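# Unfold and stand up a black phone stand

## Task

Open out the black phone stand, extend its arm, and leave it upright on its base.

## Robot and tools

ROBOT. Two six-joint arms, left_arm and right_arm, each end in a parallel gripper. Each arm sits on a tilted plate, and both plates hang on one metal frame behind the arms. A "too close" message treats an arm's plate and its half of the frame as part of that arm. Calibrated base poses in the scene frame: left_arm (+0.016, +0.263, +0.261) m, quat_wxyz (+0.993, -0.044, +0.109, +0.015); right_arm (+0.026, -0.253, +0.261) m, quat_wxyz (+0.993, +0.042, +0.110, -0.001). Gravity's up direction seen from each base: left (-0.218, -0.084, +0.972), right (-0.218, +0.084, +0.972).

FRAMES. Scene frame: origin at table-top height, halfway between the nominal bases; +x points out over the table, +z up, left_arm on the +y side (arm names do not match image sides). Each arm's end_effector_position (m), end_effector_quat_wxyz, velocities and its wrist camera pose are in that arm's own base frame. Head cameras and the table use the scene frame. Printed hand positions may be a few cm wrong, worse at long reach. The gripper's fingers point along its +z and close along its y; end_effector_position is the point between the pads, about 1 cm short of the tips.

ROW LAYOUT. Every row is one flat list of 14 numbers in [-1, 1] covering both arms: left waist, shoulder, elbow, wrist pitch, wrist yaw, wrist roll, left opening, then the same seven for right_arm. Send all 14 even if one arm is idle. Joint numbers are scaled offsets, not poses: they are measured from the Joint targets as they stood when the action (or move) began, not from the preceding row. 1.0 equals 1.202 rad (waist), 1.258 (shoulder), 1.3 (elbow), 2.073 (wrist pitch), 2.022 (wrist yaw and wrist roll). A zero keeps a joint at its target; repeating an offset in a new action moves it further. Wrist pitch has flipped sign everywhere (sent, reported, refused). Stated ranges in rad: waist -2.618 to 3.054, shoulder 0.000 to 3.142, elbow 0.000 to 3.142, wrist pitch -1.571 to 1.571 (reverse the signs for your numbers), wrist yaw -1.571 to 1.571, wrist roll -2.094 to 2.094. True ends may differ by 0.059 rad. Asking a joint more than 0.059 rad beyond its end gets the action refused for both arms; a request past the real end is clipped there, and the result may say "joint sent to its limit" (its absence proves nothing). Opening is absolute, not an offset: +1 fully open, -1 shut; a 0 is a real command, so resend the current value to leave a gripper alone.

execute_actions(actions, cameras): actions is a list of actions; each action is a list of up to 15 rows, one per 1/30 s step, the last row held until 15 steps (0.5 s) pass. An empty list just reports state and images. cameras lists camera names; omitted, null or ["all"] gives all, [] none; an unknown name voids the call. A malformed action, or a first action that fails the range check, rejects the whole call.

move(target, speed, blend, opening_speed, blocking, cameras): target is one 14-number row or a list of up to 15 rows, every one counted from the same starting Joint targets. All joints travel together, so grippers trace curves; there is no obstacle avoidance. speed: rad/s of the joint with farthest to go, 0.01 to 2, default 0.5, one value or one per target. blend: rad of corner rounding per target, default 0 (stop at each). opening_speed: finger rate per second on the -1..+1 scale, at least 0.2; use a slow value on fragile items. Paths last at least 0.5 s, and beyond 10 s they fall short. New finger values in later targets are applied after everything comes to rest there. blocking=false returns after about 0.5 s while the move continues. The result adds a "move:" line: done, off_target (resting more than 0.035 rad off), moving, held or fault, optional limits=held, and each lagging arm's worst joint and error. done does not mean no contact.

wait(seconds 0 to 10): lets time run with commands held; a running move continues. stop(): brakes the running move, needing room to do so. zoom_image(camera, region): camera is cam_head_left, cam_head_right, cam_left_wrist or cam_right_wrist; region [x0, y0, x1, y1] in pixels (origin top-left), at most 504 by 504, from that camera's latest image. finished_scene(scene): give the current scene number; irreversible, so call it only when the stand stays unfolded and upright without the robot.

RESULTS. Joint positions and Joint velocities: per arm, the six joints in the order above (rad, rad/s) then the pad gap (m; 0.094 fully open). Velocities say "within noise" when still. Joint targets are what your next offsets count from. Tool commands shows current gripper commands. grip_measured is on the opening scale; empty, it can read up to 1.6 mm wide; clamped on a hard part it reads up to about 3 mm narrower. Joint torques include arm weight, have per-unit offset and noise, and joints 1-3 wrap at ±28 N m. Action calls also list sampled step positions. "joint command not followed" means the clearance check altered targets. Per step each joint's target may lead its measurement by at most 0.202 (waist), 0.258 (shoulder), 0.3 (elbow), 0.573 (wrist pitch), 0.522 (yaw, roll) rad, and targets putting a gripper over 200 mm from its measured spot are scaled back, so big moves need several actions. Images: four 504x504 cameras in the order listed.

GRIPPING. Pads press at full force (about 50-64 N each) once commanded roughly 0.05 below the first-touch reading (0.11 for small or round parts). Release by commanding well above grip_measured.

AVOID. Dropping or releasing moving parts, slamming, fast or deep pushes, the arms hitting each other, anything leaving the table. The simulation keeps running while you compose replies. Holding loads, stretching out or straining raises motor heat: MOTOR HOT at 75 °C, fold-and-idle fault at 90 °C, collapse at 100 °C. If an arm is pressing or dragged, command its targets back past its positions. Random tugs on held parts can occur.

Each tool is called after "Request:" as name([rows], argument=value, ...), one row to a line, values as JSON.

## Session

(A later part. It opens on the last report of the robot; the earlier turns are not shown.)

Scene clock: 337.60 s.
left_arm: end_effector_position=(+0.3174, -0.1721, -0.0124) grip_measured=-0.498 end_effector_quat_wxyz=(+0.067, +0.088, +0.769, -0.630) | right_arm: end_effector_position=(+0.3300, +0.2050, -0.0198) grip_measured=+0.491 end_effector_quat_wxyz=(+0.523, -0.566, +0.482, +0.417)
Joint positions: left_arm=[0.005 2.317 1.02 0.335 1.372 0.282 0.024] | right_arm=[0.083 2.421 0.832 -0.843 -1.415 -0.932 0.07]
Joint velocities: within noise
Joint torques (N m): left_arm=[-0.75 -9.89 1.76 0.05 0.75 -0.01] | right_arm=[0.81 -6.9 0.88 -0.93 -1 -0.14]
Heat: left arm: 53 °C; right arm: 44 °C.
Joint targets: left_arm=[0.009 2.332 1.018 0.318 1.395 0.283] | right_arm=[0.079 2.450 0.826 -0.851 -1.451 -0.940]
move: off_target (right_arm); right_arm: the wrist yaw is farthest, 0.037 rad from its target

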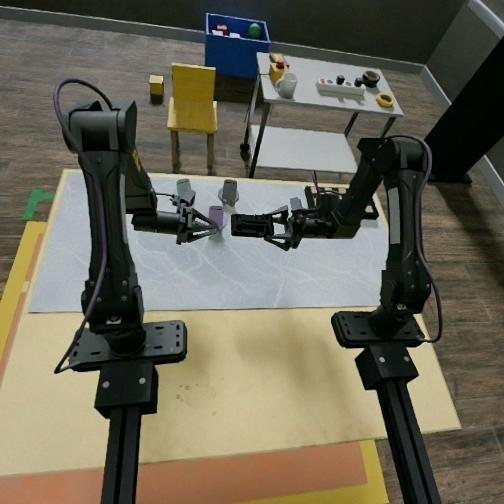

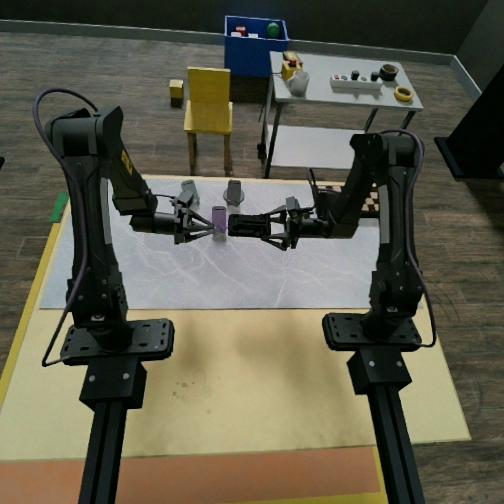

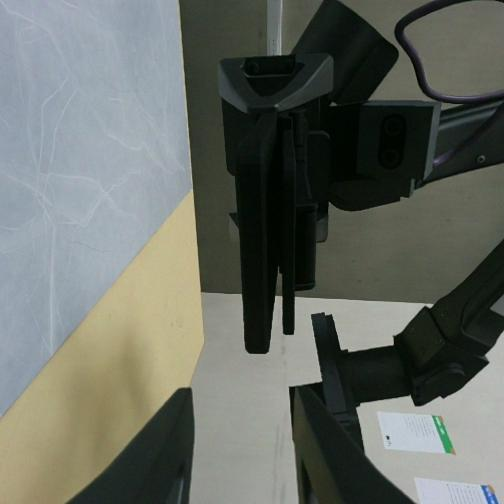

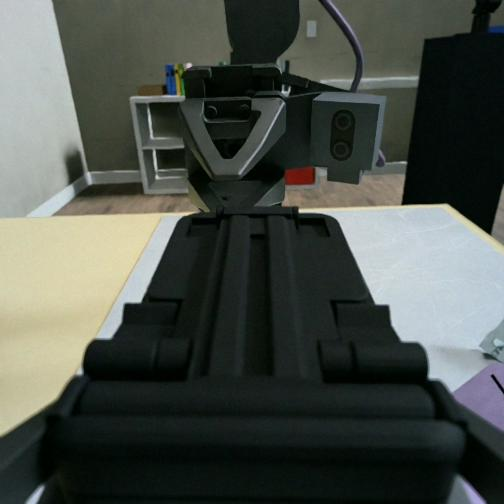

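Request:
move(target=[-0.0557,-0.0541,-0.0277,-0.1534,0.0198,-0.1647,-0.7,0,0,0,0,0,0,0.4], speed=0.3, cameras=["cam_left_wrist"])

Request:
zoom_image(camera="cam_left_wrist", region=[170, 150, 370, 450])

Scene clock: 388.93 s.
left_arm: end_effector_position=(+0.3338, -0.1910, +0.0023) grip_measured=-0.698 end_effector_quat_wxyz=(+0.066, +0.082, +0.755, -0.648) | right_arm: end_effector_position=(+0.3300, +0.2050, -0.0198) grip_measured=+0.491 end_effector_quat_wxyz=(+0.523, -0.566, +0.482, +0.417)
Joint positions: left_arm=[-0.047 2.29 0.991 0.013 1.412 -0.051 0.014] | right_arm=[0.083 2.421 0.832 -0.843 -1.415 -0.932 0.07]
Joint velocities: within noise
Joint torques (N m): left_arm=[-2.04 -13.91 1.42 -0.41 0.78 0.03] | right_arm=[0.81 -6.87 0.8 -0.9 -1.01 -0.17]
Heat: left arm: 47 °C; right arm: 43 °C.
Joint targets: left_arm=[-0.058 2.264 0.982 0.000 1.435 -0.051] | right_arm=[0.079 2.450 0.826 -0.851 -1.452 -0.939]
move: off_target (right_arm); right_arm: the wrist yaw is farthest, 0.036 rad from its target
Images, in order (width x height): cam_left_wrist 504x504.

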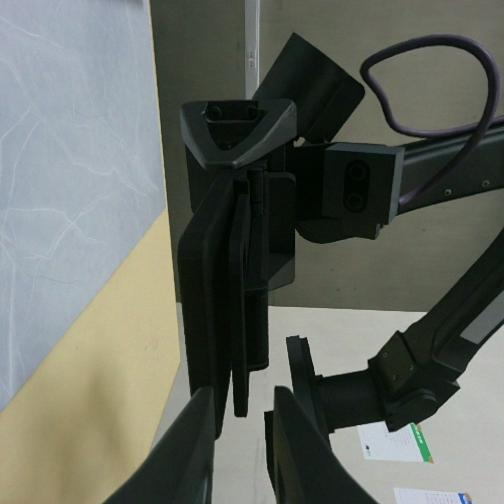

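Scaled by 1.680 from the camera's 504x504 image, which has a finer 720x720 frame.

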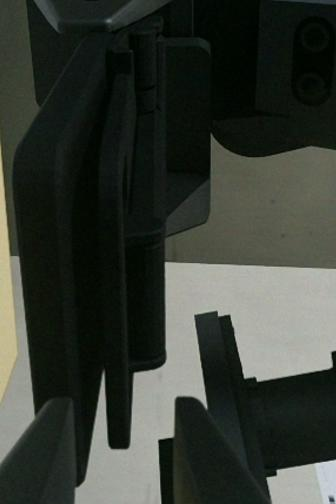

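Request:
move(target=[-0.0283,0.0366,-0.0431,-0.1293,-0.0198,-0.1034,-0.7,0,0,0,0,0,0,0.4], speed=0.15, cameras=["cam_left_wrist"])

Request:
zoom_image(camera="cam_left_wrist", region=[170, 230, 370, 500])

Scene clock: 424.50 s.
left_arm: end_effector_position=(+0.3361, -0.2018, -0.0004) grip_measured=-0.698 end_effector_quat_wxyz=(+0.072, +0.082, +0.757, -0.644) | right_arm: end_effector_position=(+0.3300, +0.2050, -0.0198) grip_measured=+0.491 end_effector_quat_wxyz=(+0.523, -0.566, +0.482, +0.417)
Joint positions: left_arm=[-0.08 2.29 0.934 -0.257 1.39 -0.26 0.014] | right_arm=[0.083 2.421 0.832 -0.843 -1.415 -0.932 0.07]
Joint velocities: within noise
Joint torques (N m): left_arm=[-2.26 -9.77 1.52 -0.74 0.62 0.06] | right_arm=[0.8 -6.91 0.81 -0.9 -1 -0.09]
Heat: left arm: 47 °C; right arm: 43 °C.
Joint targets: left_arm=[-0.092 2.310 0.926 -0.268 1.395 -0.259] | right_arm=[0.079 2.450 0.826 -0.851 -1.452 -0.939]
move: off_target (right_arm); right_arm: the wrist yaw is farthest, 0.037 rad from its target
Images, in order (width x height): cam_left_wrist 504x504.

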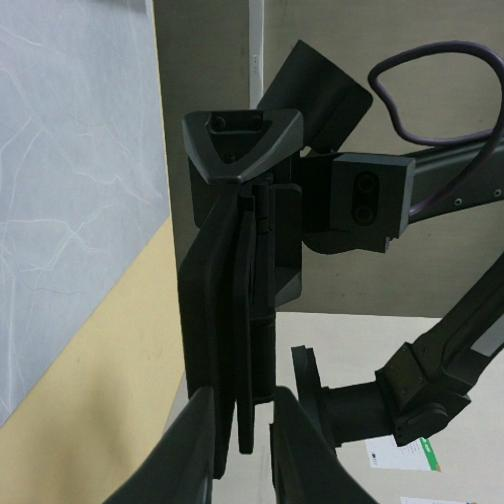

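Scaled by 1.867 from the camera's 504x504 image, which has a finer 720x720 frame.

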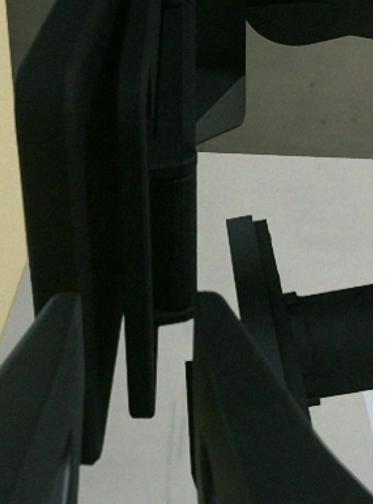

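Request:
move(target=[0.0516,-0.0366,0.0692,0.1809,0.0183,0.1409,-0.7,0,0,0,0,0,0,0.4], speed=0.2, cameras=["cam_left_wrist"])

Request:
zoom_image(camera="cam_left_wrist", region=[170, 230, 370, 500])

Scene clock: 454.23 s.
left_arm: end_effector_position=(+0.3328, -0.1873, +0.0022) grip_measured=-0.698 end_effector_quat_wxyz=(+0.066, +0.081, +0.756, -0.646) | right_arm: end_effector_position=(+0.3300, +0.2050, -0.0198) grip_measured=+0.491 end_effector_quat_wxyz=(+0.523, -0.566, +0.482, +0.417)
Joint positions: left_arm=[-0.037 2.29 1.006 0.094 1.409 0.013 0.014] | right_arm=[0.083 2.421 0.832 -0.843 -1.415 -0.932 0.07]
Joint velocities: within noise
Joint torques (N m): left_arm=[-0.68 -13.87 2.92 -0.07 0.78 0.15] | right_arm=[0.95 -6.91 0.87 -0.91 -1.02 -0.11]
Heat: left arm: 45 °C; right arm: 43 °C.
Joint targets: left_arm=[-0.030 2.264 1.016 0.107 1.432 0.025] | right_arm=[0.079 2.450 0.826 -0.851 -1.452 -0.939]
move: off_target (right_arm); right_arm: the wrist yaw is farthest, 0.037 rad from its target
Images, in order (width x height): cam_left_wrist 504x504.

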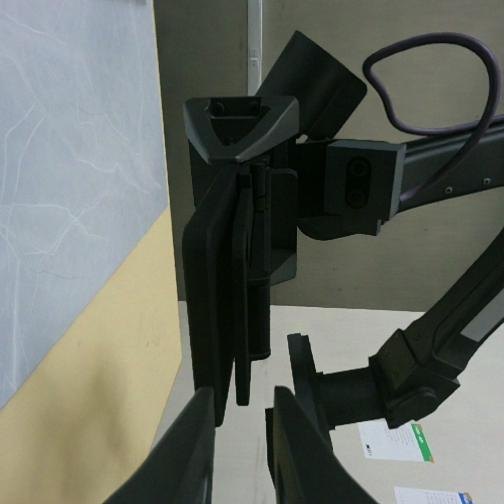

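Scaled by 1.867 from the camera's 504x504 image, which has a finer 720x720 frame.

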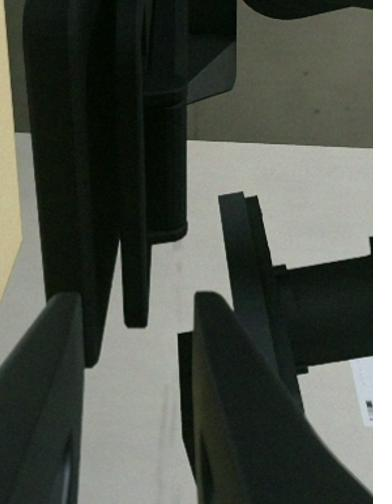

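Request:
move(target=[0.0,-0.0130,0,0,0,0,-0.7,0,0,0,0,0,0,0.4], speed=0.1, cameras=["cam_left_wrist"])

Request:
zoom_image(camera="cam_left_wrist", region=[170, 230, 370, 500])

Scene clock: 459.50 s.
left_arm: end_effector_position=(+0.3344, -0.1874, +0.0073) grip_measured=-0.698 end_effector_quat_wxyz=(+0.071, +0.086, +0.756, -0.645) | right_arm: end_effector_position=(+0.3300, +0.2050, -0.0197) grip_measured=+0.491 end_effector_quat_wxyz=(+0.523, -0.566, +0.482, +0.417)
Joint positions: left_arm=[-0.037 2.274 1.006 0.095 1.41 0.014 0.014] | right_arm=[0.083 2.421 0.832 -0.843 -1.415 -0.932 0.07]
Joint velocities: within noise
Joint torques (N m): left_arm=[-0.35 -13.9 2.93 -0.11 0.79 0.14] | right_arm=[0.9 -6.95 0.83 -0.9 -1.01 -0.11]
Heat: left arm: 46 °C; right arm: 43 °C.
Joint targets: left_arm=[-0.030 2.247 1.016 0.107 1.432 0.025] | right_arm=[0.079 2.450 0.826 -0.851 -1.452 -0.939]
move: off_target (right_arm); right_arm: the wrist yaw is farthest, 0.037 rad from its target
Images, in order (width x height): cam_left_wrist 504x504.

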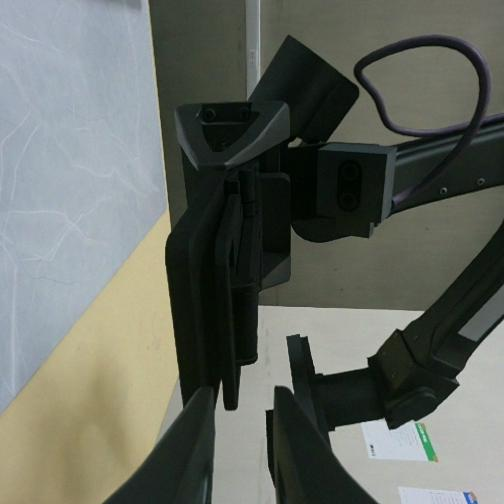

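Scaled by 1.867 from the camera's 504x504 image, which has a finer 720x720 frame.

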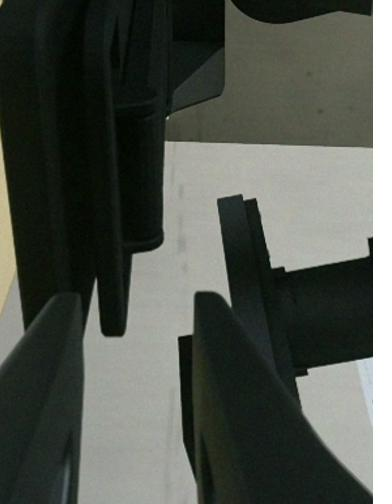

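Request:
move(target=[-0.0416,0,-0.0623,-0.1404,-0.0208,-0.1137,-0.7,0,0,0,0,0,0,0.4], speed=0.12, cameras=["cam_left_wrist"])

Request:
zoom_image(camera="cam_left_wrist", region=[170, 230, 370, 500])

Scene clock: 476.20 s.
left_arm: end_effector_position=(+0.3357, -0.1975, +0.0017) grip_measured=-0.698 end_effector_quat_wxyz=(+0.071, +0.079, +0.761, -0.641) | right_arm: end_effector_position=(+0.3279, +0.2047, -0.0251) grip_measured=+0.491 end_effector_quat_wxyz=(-0.519, +0.563, -0.486, -0.420)
Joint positions: left_arm=[-0.068 2.274 0.943 -0.172 1.385 -0.205 0.014] | right_arm=[0.082 2.438 0.832 -0.846 -1.415 -0.933 0.07]
Joint velocities: within noise
Joint torques (N m): left_arm=[-2.29 -13.63 1.59 -0.57 0.58 0.02] | right_arm=[0.87 -8.08 0.7 -0.84 -1 -0.11]
Heat: left arm: 47 °C; right arm: 44 °C.
Joint targets: left_arm=[-0.080 2.247 0.935 -0.184 1.390 -0.205] | right_arm=[0.079 2.450 0.826 -0.851 -1.452 -0.939]
move: off_target (right_arm); right_arm: the wrist yaw is farthest, 0.037 rad from its target
Images, in order (width x height): cam_left_wrist 504x504.

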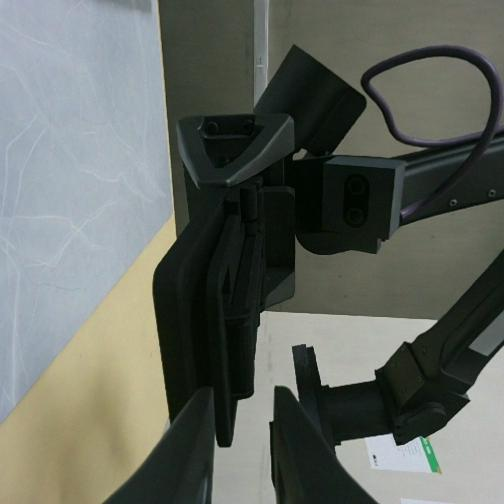

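Scaled by 1.867 from the camera's 504x504 image, which has a finer 720x720 frame.

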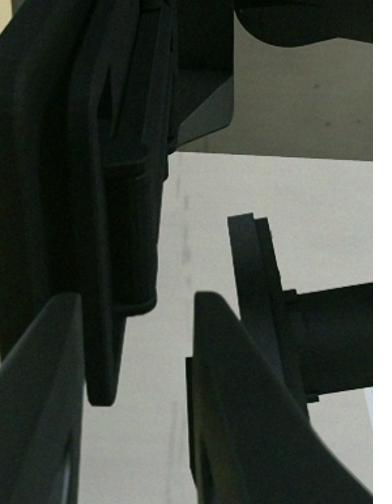

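Request:
move(target=[-0.03,0.0405,-0.0323,-0.1124,-0.0124,-0.0890,-0.7,0,0,0,0,0,0,0.4], speed=0.1, cameras=["cam_left_wrist"])

Request:
zoom_image(camera="cam_left_wrist", region=[170, 230, 370, 500])

Scene clock: 494.07 s.
left_arm: end_effector_position=(+0.3388, -0.2095, +0.0031) grip_measured=-0.698 end_effector_quat_wxyz=(+0.079, +0.081, +0.761, -0.639) | right_arm: end_effector_position=(+0.3279, +0.2047, -0.0251) grip_measured=+0.491 end_effector_quat_wxyz=(-0.519, +0.563, -0.486, -0.420)
Joint positions: left_arm=[-0.104 2.274 0.901 -0.407 1.361 -0.385 0.014] | right_arm=[0.082 2.438 0.832 -0.846 -1.415 -0.933 0.07]
Joint velocities: within noise
Joint torques (N m): left_arm=[-2.26 -9.35 1.47 -0.89 0.53 0.01] | right_arm=[0.73 -8.03 0.81 -0.89 -1.05 -0.11]
Heat: left arm: 47 °C; right arm: 45 °C.
Joint targets: left_arm=[-0.116 2.298 0.893 -0.417 1.365 -0.385] | right_arm=[0.079 2.450 0.826 -0.851 -1.452 -0.939]
move: off_target (right_arm); right_arm: the wrist yaw is farthest, 0.037 rad from its target
Images, in order (width x height): cam_left_wrist 504x504.

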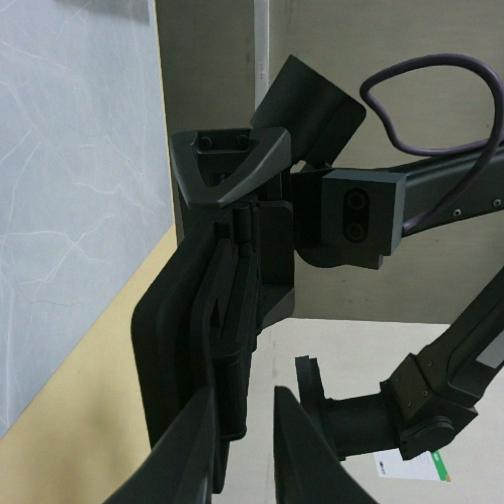

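Scaled by 1.867 from the camera's 504x504 image, which has a finer 720x720 frame.

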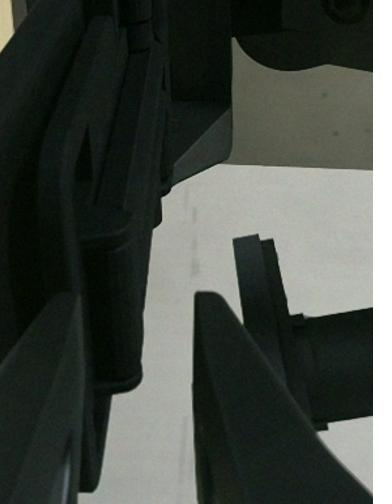

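Request:
move(target=[0,0.0095,0,0,0.003,0,-0.7,0,0,0,0,0,0,0.4], speed=0.1, cameras=["cam_left_wrist"])

Request:
zoom_image(camera="cam_left_wrist", region=[170, 300, 320, 500])

Scene clock: 500.13 s.
left_arm: end_effector_position=(+0.3378, -0.2094, -0.0005) grip_measured=-0.698 end_effector_quat_wxyz=(+0.076, +0.078, +0.762, -0.639) | right_arm: end_effector_position=(+0.3279, +0.2047, -0.0251) grip_measured=+0.491 end_effector_quat_wxyz=(-0.519, +0.563, -0.486, -0.420)
Joint positions: left_arm=[-0.104 2.285 0.901 -0.409 1.36 -0.386 0.014] | right_arm=[0.082 2.438 0.832 -0.846 -1.415 -0.933 0.07]
Joint velocities: within noise
Joint torques (N m): left_arm=[-2.32 -9.21 1.54 -0.88 0.6 0.04] | right_arm=[0.8 -8.16 0.68 -0.88 -1.03 -0.14]
Heat: left arm: 46 °C; right arm: 45 °C.
Joint targets: left_arm=[-0.116 2.310 0.893 -0.417 1.371 -0.385] | right_arm=[0.079 2.450 0.826 -0.851 -1.452 -0.939]
move: off_target (right_arm); right_arm: the wrist yaw is farthest, 0.037 rad from its target
Images, in order (width x height): cam_left_wrist 504x504.

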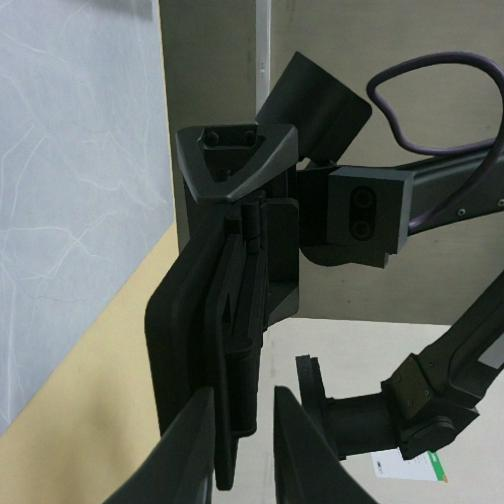

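Scaled by 2.520 from the camera's 504x504 image, which has a finer 720x720 frame.

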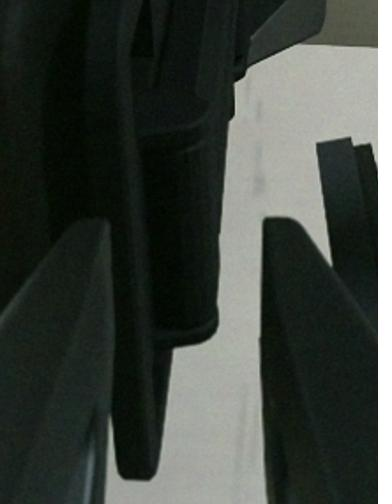

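Request:
move(target=[-0.0291,0.0159,-0.0185,-0.0902,-0.0079,-0.0717,-0.7,0,0,0,0,0,0,0.4], speed=0.1, cameras=["cam_left_wrist","cam_right_wrist"])

Request:
zoom_image(camera="cam_left_wrist", region=[120, 250, 320, 500])

Scene clock: 509.13 s.
left_arm: end_effector_position=(+0.3373, -0.2198, -0.0006) grip_measured=-0.698 end_effector_quat_wxyz=(+0.074, +0.076, +0.758, -0.643) | right_arm: end_effector_position=(+0.3282, +0.2042, -0.0251) grip_measured=+0.491 end_effector_quat_wxyz=(-0.520, +0.563, -0.486, -0.420)
Joint positions: left_arm=[-0.133 2.305 0.876 -0.59 1.352 -0.53 0.014] | right_arm=[0.081 2.438 0.832 -0.846 -1.415 -0.933 0.07]
Joint velocities: within noise
Joint torques (N m): left_arm=[-2.86 -9.03 1.59 -1.08 0.51 0.09] | right_arm=[0.96 -7.94 0.69 -0.87 -1 -0.14]
Heat: left arm: 45 °C; right arm: 45 °C.
Joint targets: left_arm=[-0.151 2.330 0.869 -0.604 1.355 -0.530] | right_arm=[0.079 2.450 0.826 -0.851 -1.452 -0.939]
move: off_target (right_arm); right_arm: the wrist yaw is farthest, 0.037 rad from its target
Images, in order (width x height): cam_left_wrist 504x504, cam_right_wrist 504x504.

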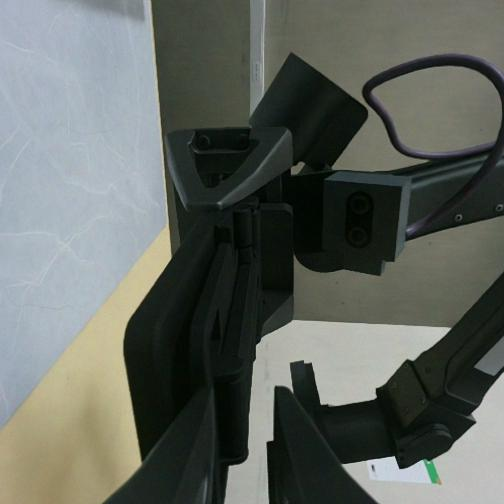

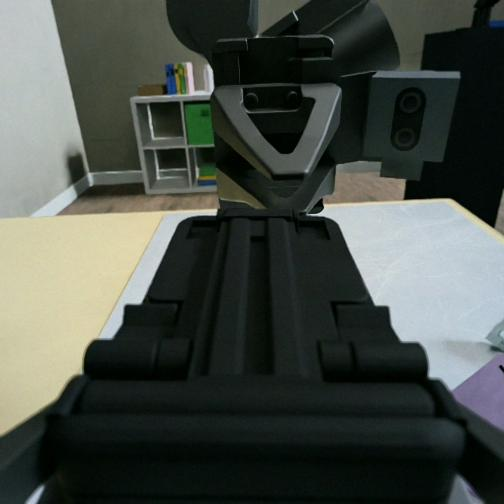

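Scaled by 2.016 from the camera's 504x504 image, which has a finer 720x720 frame.

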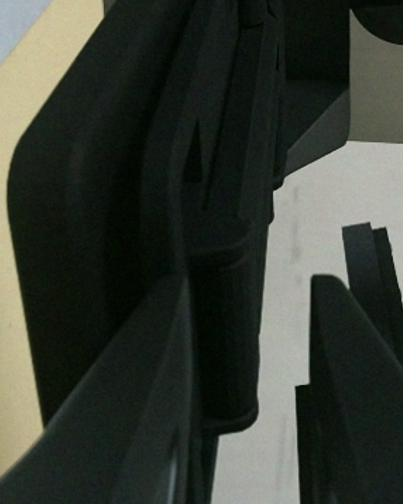

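Request:
move(target=[-0.0391,0.0171,-0.0285,-0.0859,-0.0163,-0.0569,-0.7,0,0,0,0,0,0,0.4], speed=0.1, cameras=["cam_left_wrist","cam_right_wrist"])

Request:
zoom_image(camera="cam_left_wrist", region=[120, 250, 320, 500])

Scene clock: 535.53 s.
left_arm: end_effector_position=(+0.3410, -0.2262, -0.0019) grip_measured=-0.698 end_effector_quat_wxyz=(+0.096, +0.075, +0.760, -0.638) | right_arm: end_effector_position=(+0.3313, +0.1990, -0.0250) grip_measured=+0.491 end_effector_quat_wxyz=(+0.523, -0.559, +0.491, +0.416)
Joint positions: left_arm=[-0.154 2.321 0.842 -0.783 1.306 -0.644 0.014] | right_arm=[0.065 2.438 0.832 -0.846 -1.415 -0.933 0.07]
Joint velocities: within noise
Joint torques (N m): left_arm=[-5.3 -8.69 1.16 -1.13 0.59 0.05] | right_arm=[2.13 -7.9 0.59 -0.86 -1.01 -0.11]
Heat: left arm: 46 °C; right arm: 45 °C.
Joint targets: left_arm=[-0.198 2.352 0.832 -0.782 1.322 -0.645] | right_arm=[0.079 2.450 0.826 -0.851 -1.452 -0.939]
move: off_target (left_arm, right_arm); left_arm: the waist is farthest, 0.044 rad from its target; right_arm: the wrist yaw is farthest, 0.037 rad from its target
Images, in order (width x height): cam_left_wrist 504x504, cam_right_wrist 504x504.

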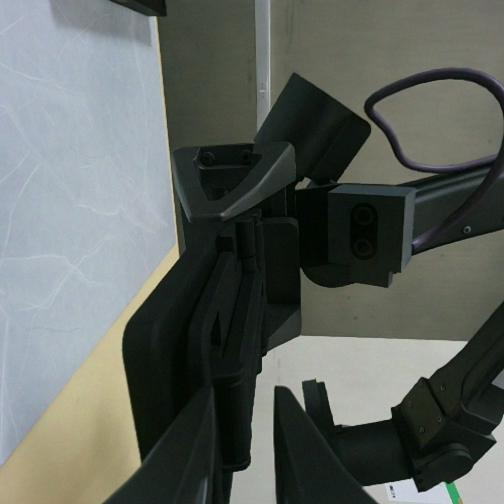

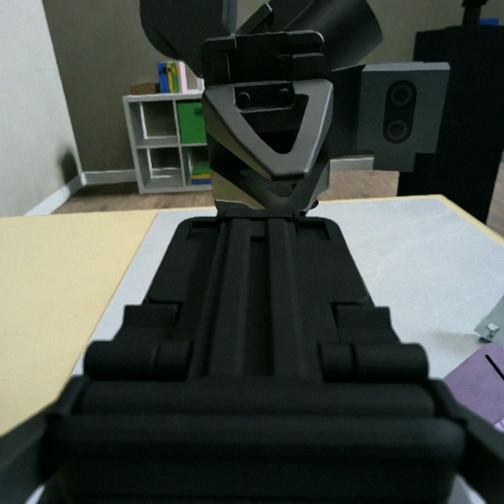

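Scaled by 2.016 from the camera's 504x504 image, which has a finer 720x720 frame.

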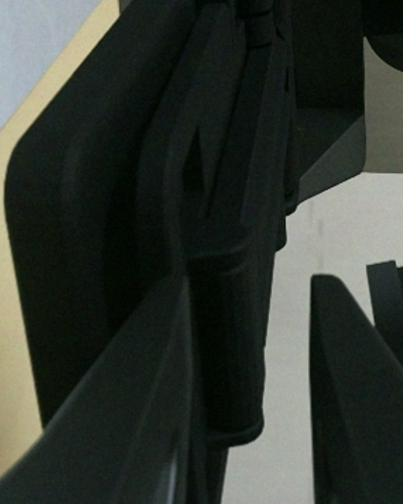

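Request:
move([
  [0.1398,-0.0835,0.1415,0.4288,0.0544,0.3314,-0.7,0,0,0,0,0,0,0.4],
  [0.1315,-0.0731,0.1192,0.4115,0.0544,1.0,0.1,0,0,0,0,0,0,0.4],
], speed=[0.3,0.6], blend=0.03, cameras=[])

Request:
move(target=[0,0,0,0,0,0.097,0.1,0,0,0,0,0,0,0.4], speed=0.4)

Request:
zoom_image(camera="cam_left_wrist", region=[90, 150, 410, 470])

Scene clock: 569.53 s.
left_arm: end_effector_position=(+0.3329, -0.1873, +0.0061) grip_measured=+0.098 end_effector_quat_wxyz=(+0.463, +0.543, +0.532, -0.456) | right_arm: end_effector_position=(+0.3291, +0.2005, -0.0256) grip_measured=+0.491 end_effector_quat_wxyz=(+0.521, -0.560, +0.491, +0.418)
Joint positions: left_arm=[-0.037 2.274 0.995 0.078 1.41 1.371 0.052] | right_arm=[0.07 2.438 0.828 -0.846 -1.415 -0.933 0.07]
Joint velocities: within noise
Joint torques (N m): left_arm=[-1.57 -12.63 1.61 -0.29 0.79 0.08] | right_arm=[1.83 -8.02 0.92 -0.86 -1.02 -0.14]
Heat: left arm: 47 °C; right arm: 45 °C.
Joint targets: left_arm=[-0.040 2.260 0.987 0.071 1.432 1.377] | right_arm=[0.079 2.450 0.826 -0.851 -1.452 -0.939]
move: off_target (right_arm); right_arm: the wrist yaw is farthest, 0.037 rad from its target
No camera images: "cameras" was empty.

Scene clock: 570.77 s.
left_arm: end_effector_position=(+0.3330, -0.1873, +0.0061) grip_measured=+0.098 end_effector_quat_wxyz=(+0.505, +0.593, +0.476, -0.408) | right_arm: end_effector_position=(+0.3291, +0.2005, -0.0256) grip_measured=+0.491 end_effector_quat_wxyz=(+0.521, -0.560, +0.491, +0.418)
Joint positions: left_arm=[-0.037 2.274 0.995 0.077 1.41 1.568 0.052] | right_arm=[0.07 2.438 0.828 -0.846 -1.415 -0.933 0.07]
Joint velocities: within noise
Joint torques (N m): left_arm=[-1.52 -12.72 1.55 -0.28 0.79 0.05] | right_arm=[1.89 -8.06 1.06 -0.89 -1.01 -0.13]
Heat: left arm: 47 °C; right arm: 45 °C.
Joint targets: left_arm=[-0.040 2.260 0.987 0.071 1.432 1.574] | right_arm=[0.079 2.450 0.826 -0.851 -1.452 -0.939]
move: off_target (right_arm); right_arm: the wrist yaw is farthest, 0.037 rad from its target

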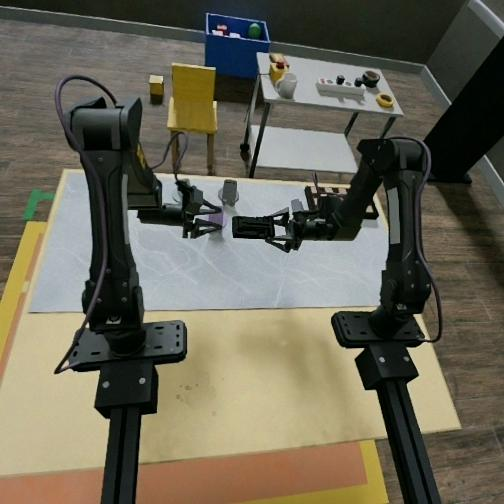

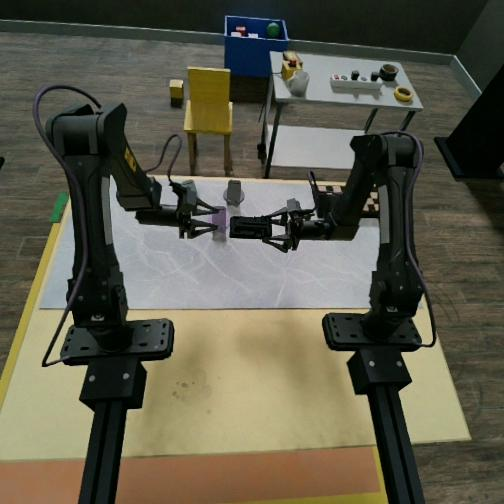

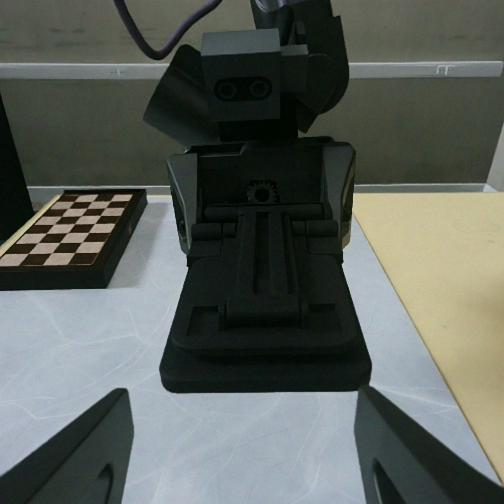

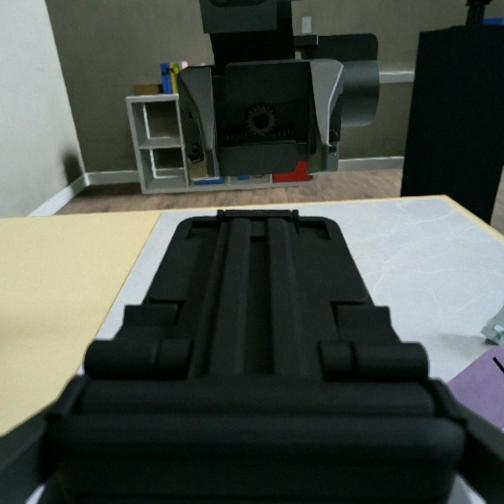

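Scaled by 1.575 from the camera's 504x504 image, which has a finer 720x720 frame.

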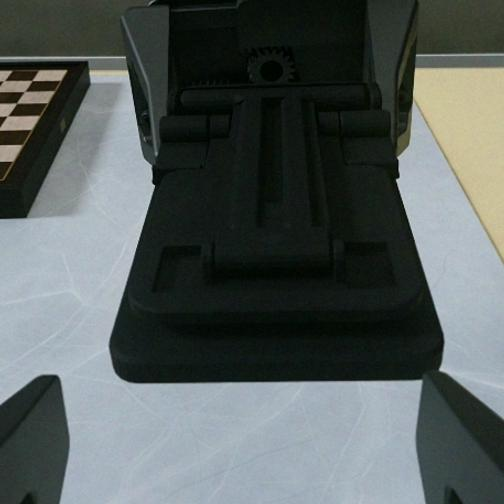

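Request:
execute_actions(actions=[], cameras=["cam_left_wrist","cam_right_wrist","cam_head_left"])

Scene clock: 597.33 s.
left_arm: end_effector_position=(+0.3330, -0.1873, +0.0061) grip_measured=+0.098 end_effector_quat_wxyz=(+0.506, +0.593, +0.476, -0.407) | right_arm: end_effector_position=(+0.3291, +0.2005, -0.0256) grip_measured=+0.491 end_effector_quat_wxyz=(+0.521, -0.560, +0.491, +0.418)
Joint positions: left_arm=[-0.037 2.274 0.995 0.076 1.41 1.569 0.052] | right_arm=[0.07 2.438 0.828 -0.846 -1.415 -0.933 0.07]
Joint velocities: within noise
Joint torques (N m): left_arm=[-1.28 -12.7 1.5 -0.29 0.8 0.01] | right_arm=[1.88 -8.02 1.06 -0.84 -1.04 -0.11]
Heat: left arm: 47 °C; right arm: 45 °C.
Joint targets: left_arm=[-0.040 2.260 0.987 0.071 1.432 1.574] | right_arm=[0.079 2.450 0.826 -0.851 -1.452 -0.939]
Tool commands: left_gripper/opening=+0.1 right_gripper/opening=+0.4
Images, in order (width x height): cam_head_left 504x504, cam_left_wrist 504x504, cam_right_wrist 504x504.

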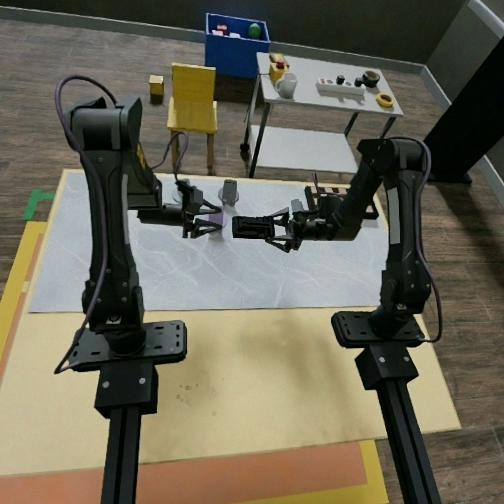

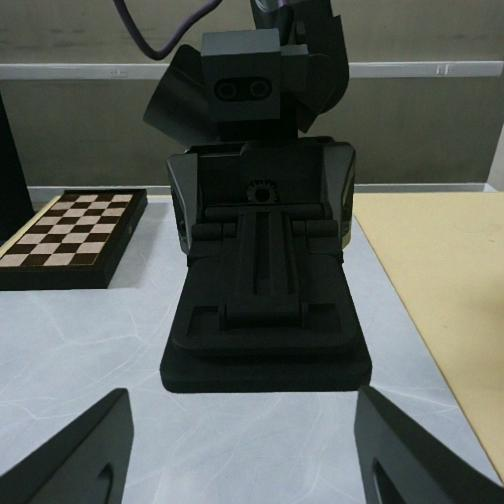

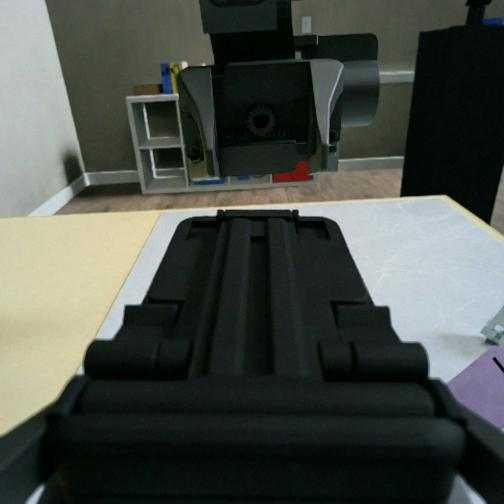

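Request:
move([
  [-0.064,0.0016,-0.0846,-0.2369,-0.0297,-0.1988,0.1,0,0,0,0,0,0,0.4],
  [-0.1314,0.0461,-0.12,-0.4091,-0.0569,-0.3333,0.1,0,0,0,0,0,0,0.4],
], speed=0.4, blend=0.05, cameras=["cam_left_wrist","cam_right_wrist"])

Scene clock: 635.83 s.
left_arm: end_effector_position=(+0.3341, -0.2377, +0.0080) grip_measured=+0.098 end_effector_quat_wxyz=(+0.514, +0.597, +0.473, -0.396) | right_arm: end_effector_position=(+0.3291, +0.2005, -0.0256) grip_measured=+0.491 end_effector_quat_wxyz=(+0.521, -0.560, +0.491, +0.418)
Joint positions: left_arm=[-0.187 2.293 0.839 -0.776 1.314 0.906 0.052] | right_arm=[0.07 2.438 0.828 -0.846 -1.415 -0.933 0.07]
Joint velocities: within noise
Joint torques (N m): left_arm=[-2.26 -9.2 1.61 -1.15 0.52 -0.1] | right_arm=[1.83 -8.02 1.13 -0.88 -1.03 -0.11]
Heat: left arm: 46 °C; right arm: 45 °C.
Joint targets: left_arm=[-0.197 2.318 0.831 -0.777 1.317 0.900] | right_arm=[0.079 2.450 0.826 -0.851 -1.452 -0.939]
move: off_target (right_arm); right_arm: the wrist yaw is farthest, 0.037 rad from its target
Images, in order (width x height): cam_left_wrist 504x504, cam_right_wrist 504x504.

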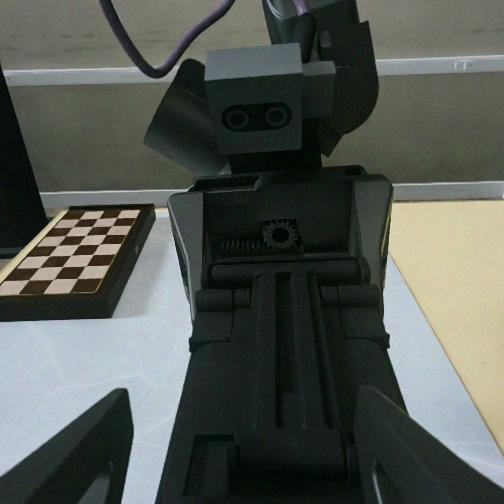

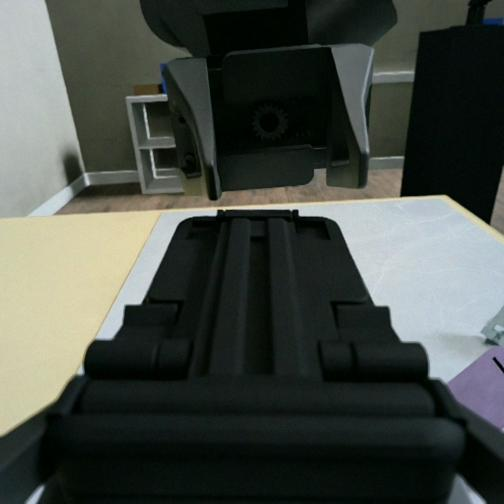

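Request:
zoom_image(camera="cam_left_wrist", region=[100, 204, 400, 504])

Scaled by 1.680 from the camera's 504x504 image, which has a finer 720x720 frame.

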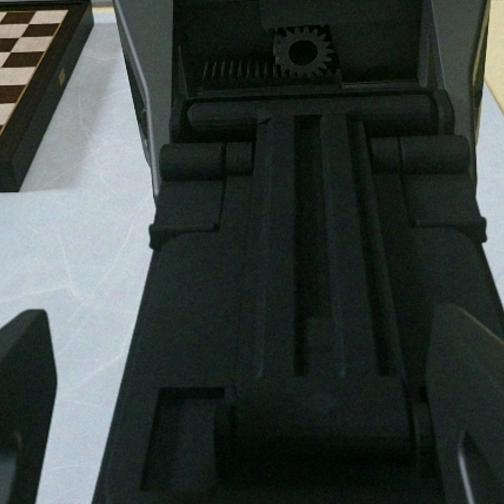

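Request:
zoom_image(camera="cam_right_wrist", region=[130, 100, 400, 370])

Request:
zoom_image(camera="cam_head_left", region=[190, 180, 320, 270])

Scaled by 1.867 from the camera's 504x504 image, which has a finer 720x720 frame.

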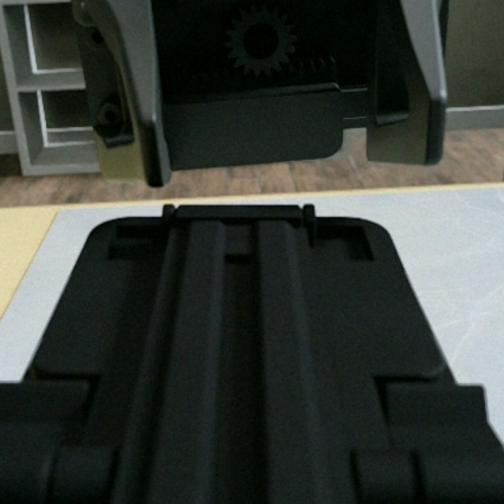

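This scene's latest camera images include none from cam_head_left. They are from: cam_left_wrist, cam_right_wrist. cam_head_left's image comes with the result of a call that names it in "cameras".

Request:
move(target=[-0.0171,0.0016,0.0423,0.0820,0.0143,0.0584,0.1,0,0,0,0,0,0,0.4], speed=0.3, cameras=["cam_left_wrist","cam_right_wrist"])

Scene clock: 686.80 s.
left_arm: end_effector_position=(+0.3290, -0.2443, +0.0037) grip_measured=+0.098 end_effector_quat_wxyz=(+0.501, +0.610, +0.462, -0.404) | right_arm: end_effector_position=(+0.3291, +0.2005, -0.0256) grip_measured=+0.491 end_effector_quat_wxyz=(+0.521, -0.560, +0.491, +0.418)
Joint positions: left_arm=[-0.206 2.293 0.877 -0.632 1.325 1.012 0.052] | right_arm=[0.07 2.438 0.828 -0.846 -1.415 -0.933 0.07]
Joint velocities: within noise
Joint torques (N m): left_arm=[-2.4 -8.96 2.84 -0.76 0.7 0.12] | right_arm=[1.81 -8.01 0.98 -0.88 -1 -0.09]
Heat: left arm: 47 °C; right arm: 45 °C.
Joint targets: left_arm=[-0.218 2.320 0.886 -0.607 1.346 1.018] | right_arm=[0.079 2.450 0.826 -0.851 -1.452 -0.939]
move: off_target (right_arm); right_arm: the wrist yaw is farthest, 0.037 rad from its target
Images, in order (width x height): cam_left_wrist 504x504, cam_right_wrist 504x504.

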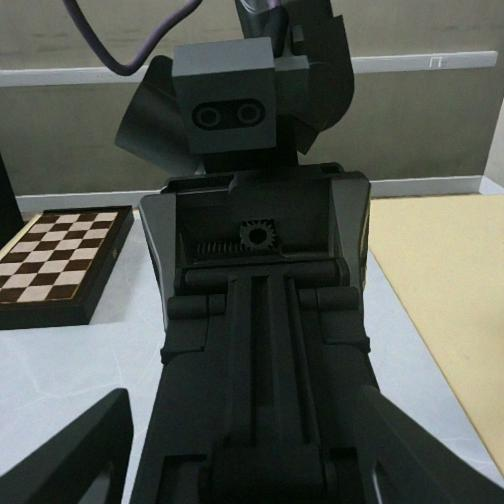

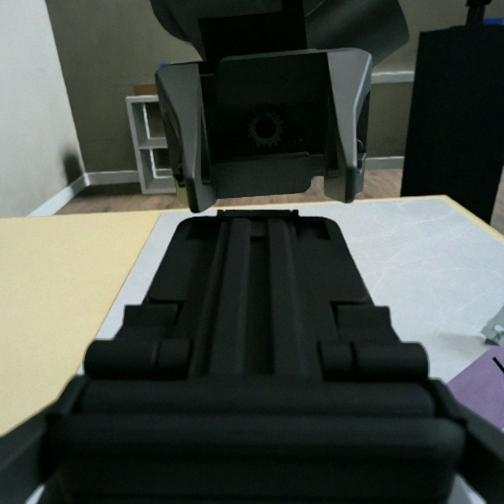

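Request:
move(target=[-0.0046,0.0334,0.0108,-0.0294,0.0045,-0.0297,0.1,0,0,0,0,0,0,0.4], speed=0.2, cameras=["cam_left_wrist","cam_right_wrist"])

Request:
zoom_image(camera="cam_right_wrist", region=[130, 100, 400, 370])

Request:
zoom_image(camera="cam_left_wrist", region=[100, 204, 400, 504])

Scene clock: 713.37 s.
left_arm: end_effector_position=(+0.3281, -0.2463, -0.0018) grip_measured=+0.098 end_effector_quat_wxyz=(+0.494, +0.600, +0.466, -0.423) | right_arm: end_effector_position=(+0.3299, +0.2003, -0.0264) grip_measured=+0.491 end_effector_quat_wxyz=(+0.521, -0.560, +0.492, +0.415)
Joint positions: left_arm=[-0.209 2.332 0.892 -0.668 1.348 0.961 0.052] | right_arm=[0.07 2.438 0.828 -0.846 -1.409 -0.935 0.07]
Joint velocities: within noise
Joint torques (N m): left_arm=[-2.73 -8.81 2.56 -1.01 0.5 -0.03] | right_arm=[1.77 -8.05 1.13 -0.86 -1.1 -0.08]
Heat: left arm: 47 °C; right arm: 45 °C.
Joint targets: left_arm=[-0.224 2.362 0.900 -0.668 1.355 0.958] | right_arm=[0.079 2.450 0.826 -0.851 -1.452 -0.940]
move: off_target (right_arm); right_arm: the wrist yaw is farthest, 0.043 rad from its target
Images, in order (width x height): cam_left_wrist 504x504, cam_right_wrist 504x504.

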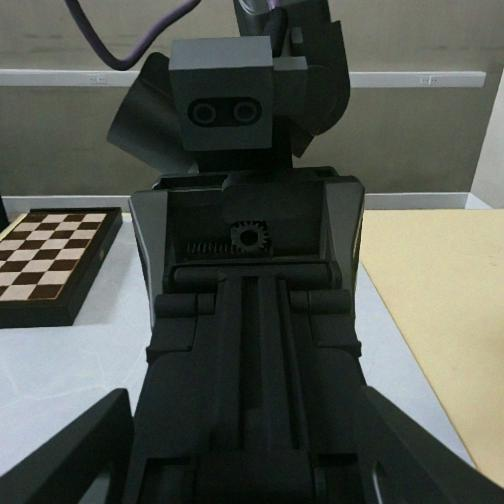

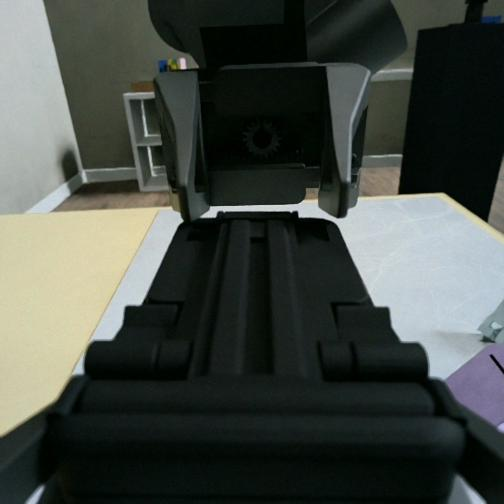

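Scaled by 1.867 from the camera's 504x504 image, which has a finer 720x720 frame.

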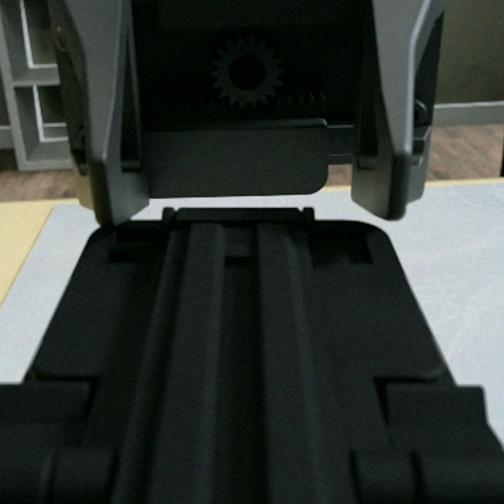

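Scaled by 1.680 from the camera's 504x504 image, which has a finer 720x720 frame.

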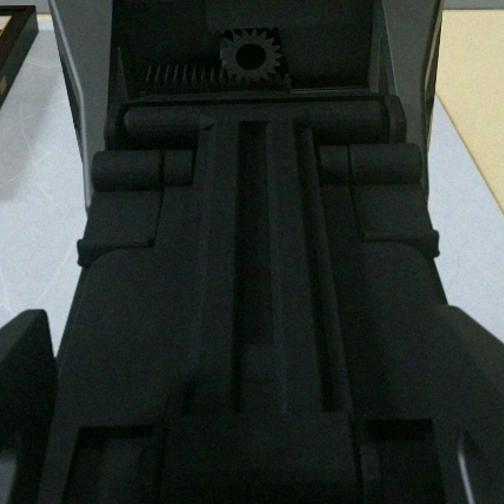

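Request:
move(target=[-0.005,0.0127,0,0.0111,-0.0153,0,0.1,0,0,0,0,0,0,0.4], speed=0.1, cameras=["cam_left_wrist","cam_right_wrist"])

Request:
zoom_image(camera="cam_right_wrist", region=[130, 100, 400, 370])

Scene clock: 722.20 s.
left_arm: end_effector_position=(+0.3261, -0.2477, -0.0067) grip_measured=+0.098 end_effector_quat_wxyz=(+0.489, +0.599, +0.470, -0.425) | right_arm: end_effector_position=(+0.3314, +0.2001, -0.0278) grip_measured=+0.490 end_effector_quat_wxyz=(+0.521, -0.561, +0.496, +0.410)
Joint positions: left_arm=[-0.215 2.344 0.892 -0.669 1.342 0.96 0.052] | right_arm=[0.07 2.438 0.828 -0.846 -1.397 -0.937 0.07]
Joint velocities: within noise
Joint torques (N m): left_arm=[-2.85 -8.42 2.67 -0.77 0.31 -0.02] | right_arm=[1.87 -8.01 0.96 -0.88 -1.24 -0.09]
Heat: left arm: 47 °C; right arm: 45 °C.
Joint targets: left_arm=[-0.230 2.378 0.900 -0.645 1.324 0.958] | right_arm=[0.079 2.450 0.826 -0.851 -1.452 -0.940]
move: off_target (right_arm); right_arm: the wrist yaw is farthest, 0.055 rad from its target
Images, in order (width x height): cam_left_wrist 504x504, cam_right_wrist 504x504.

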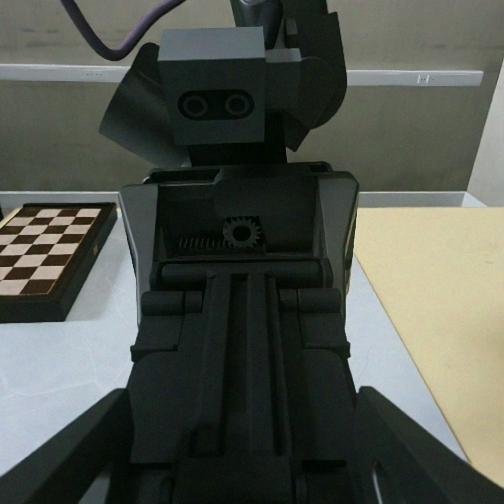

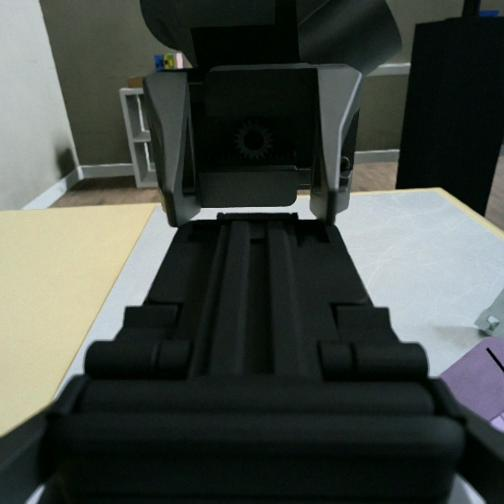

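Scaled by 1.867 from the camera's 504x504 image, which has a finer 720x720 frame.

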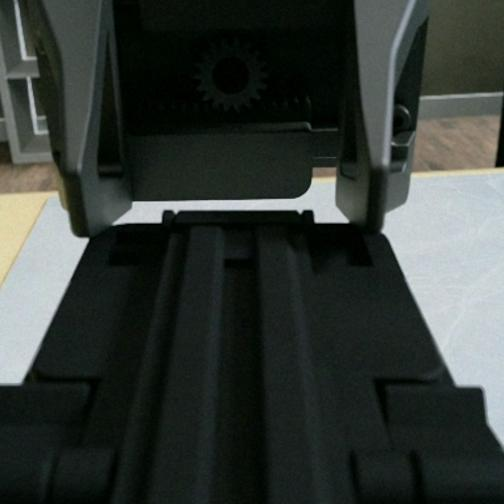

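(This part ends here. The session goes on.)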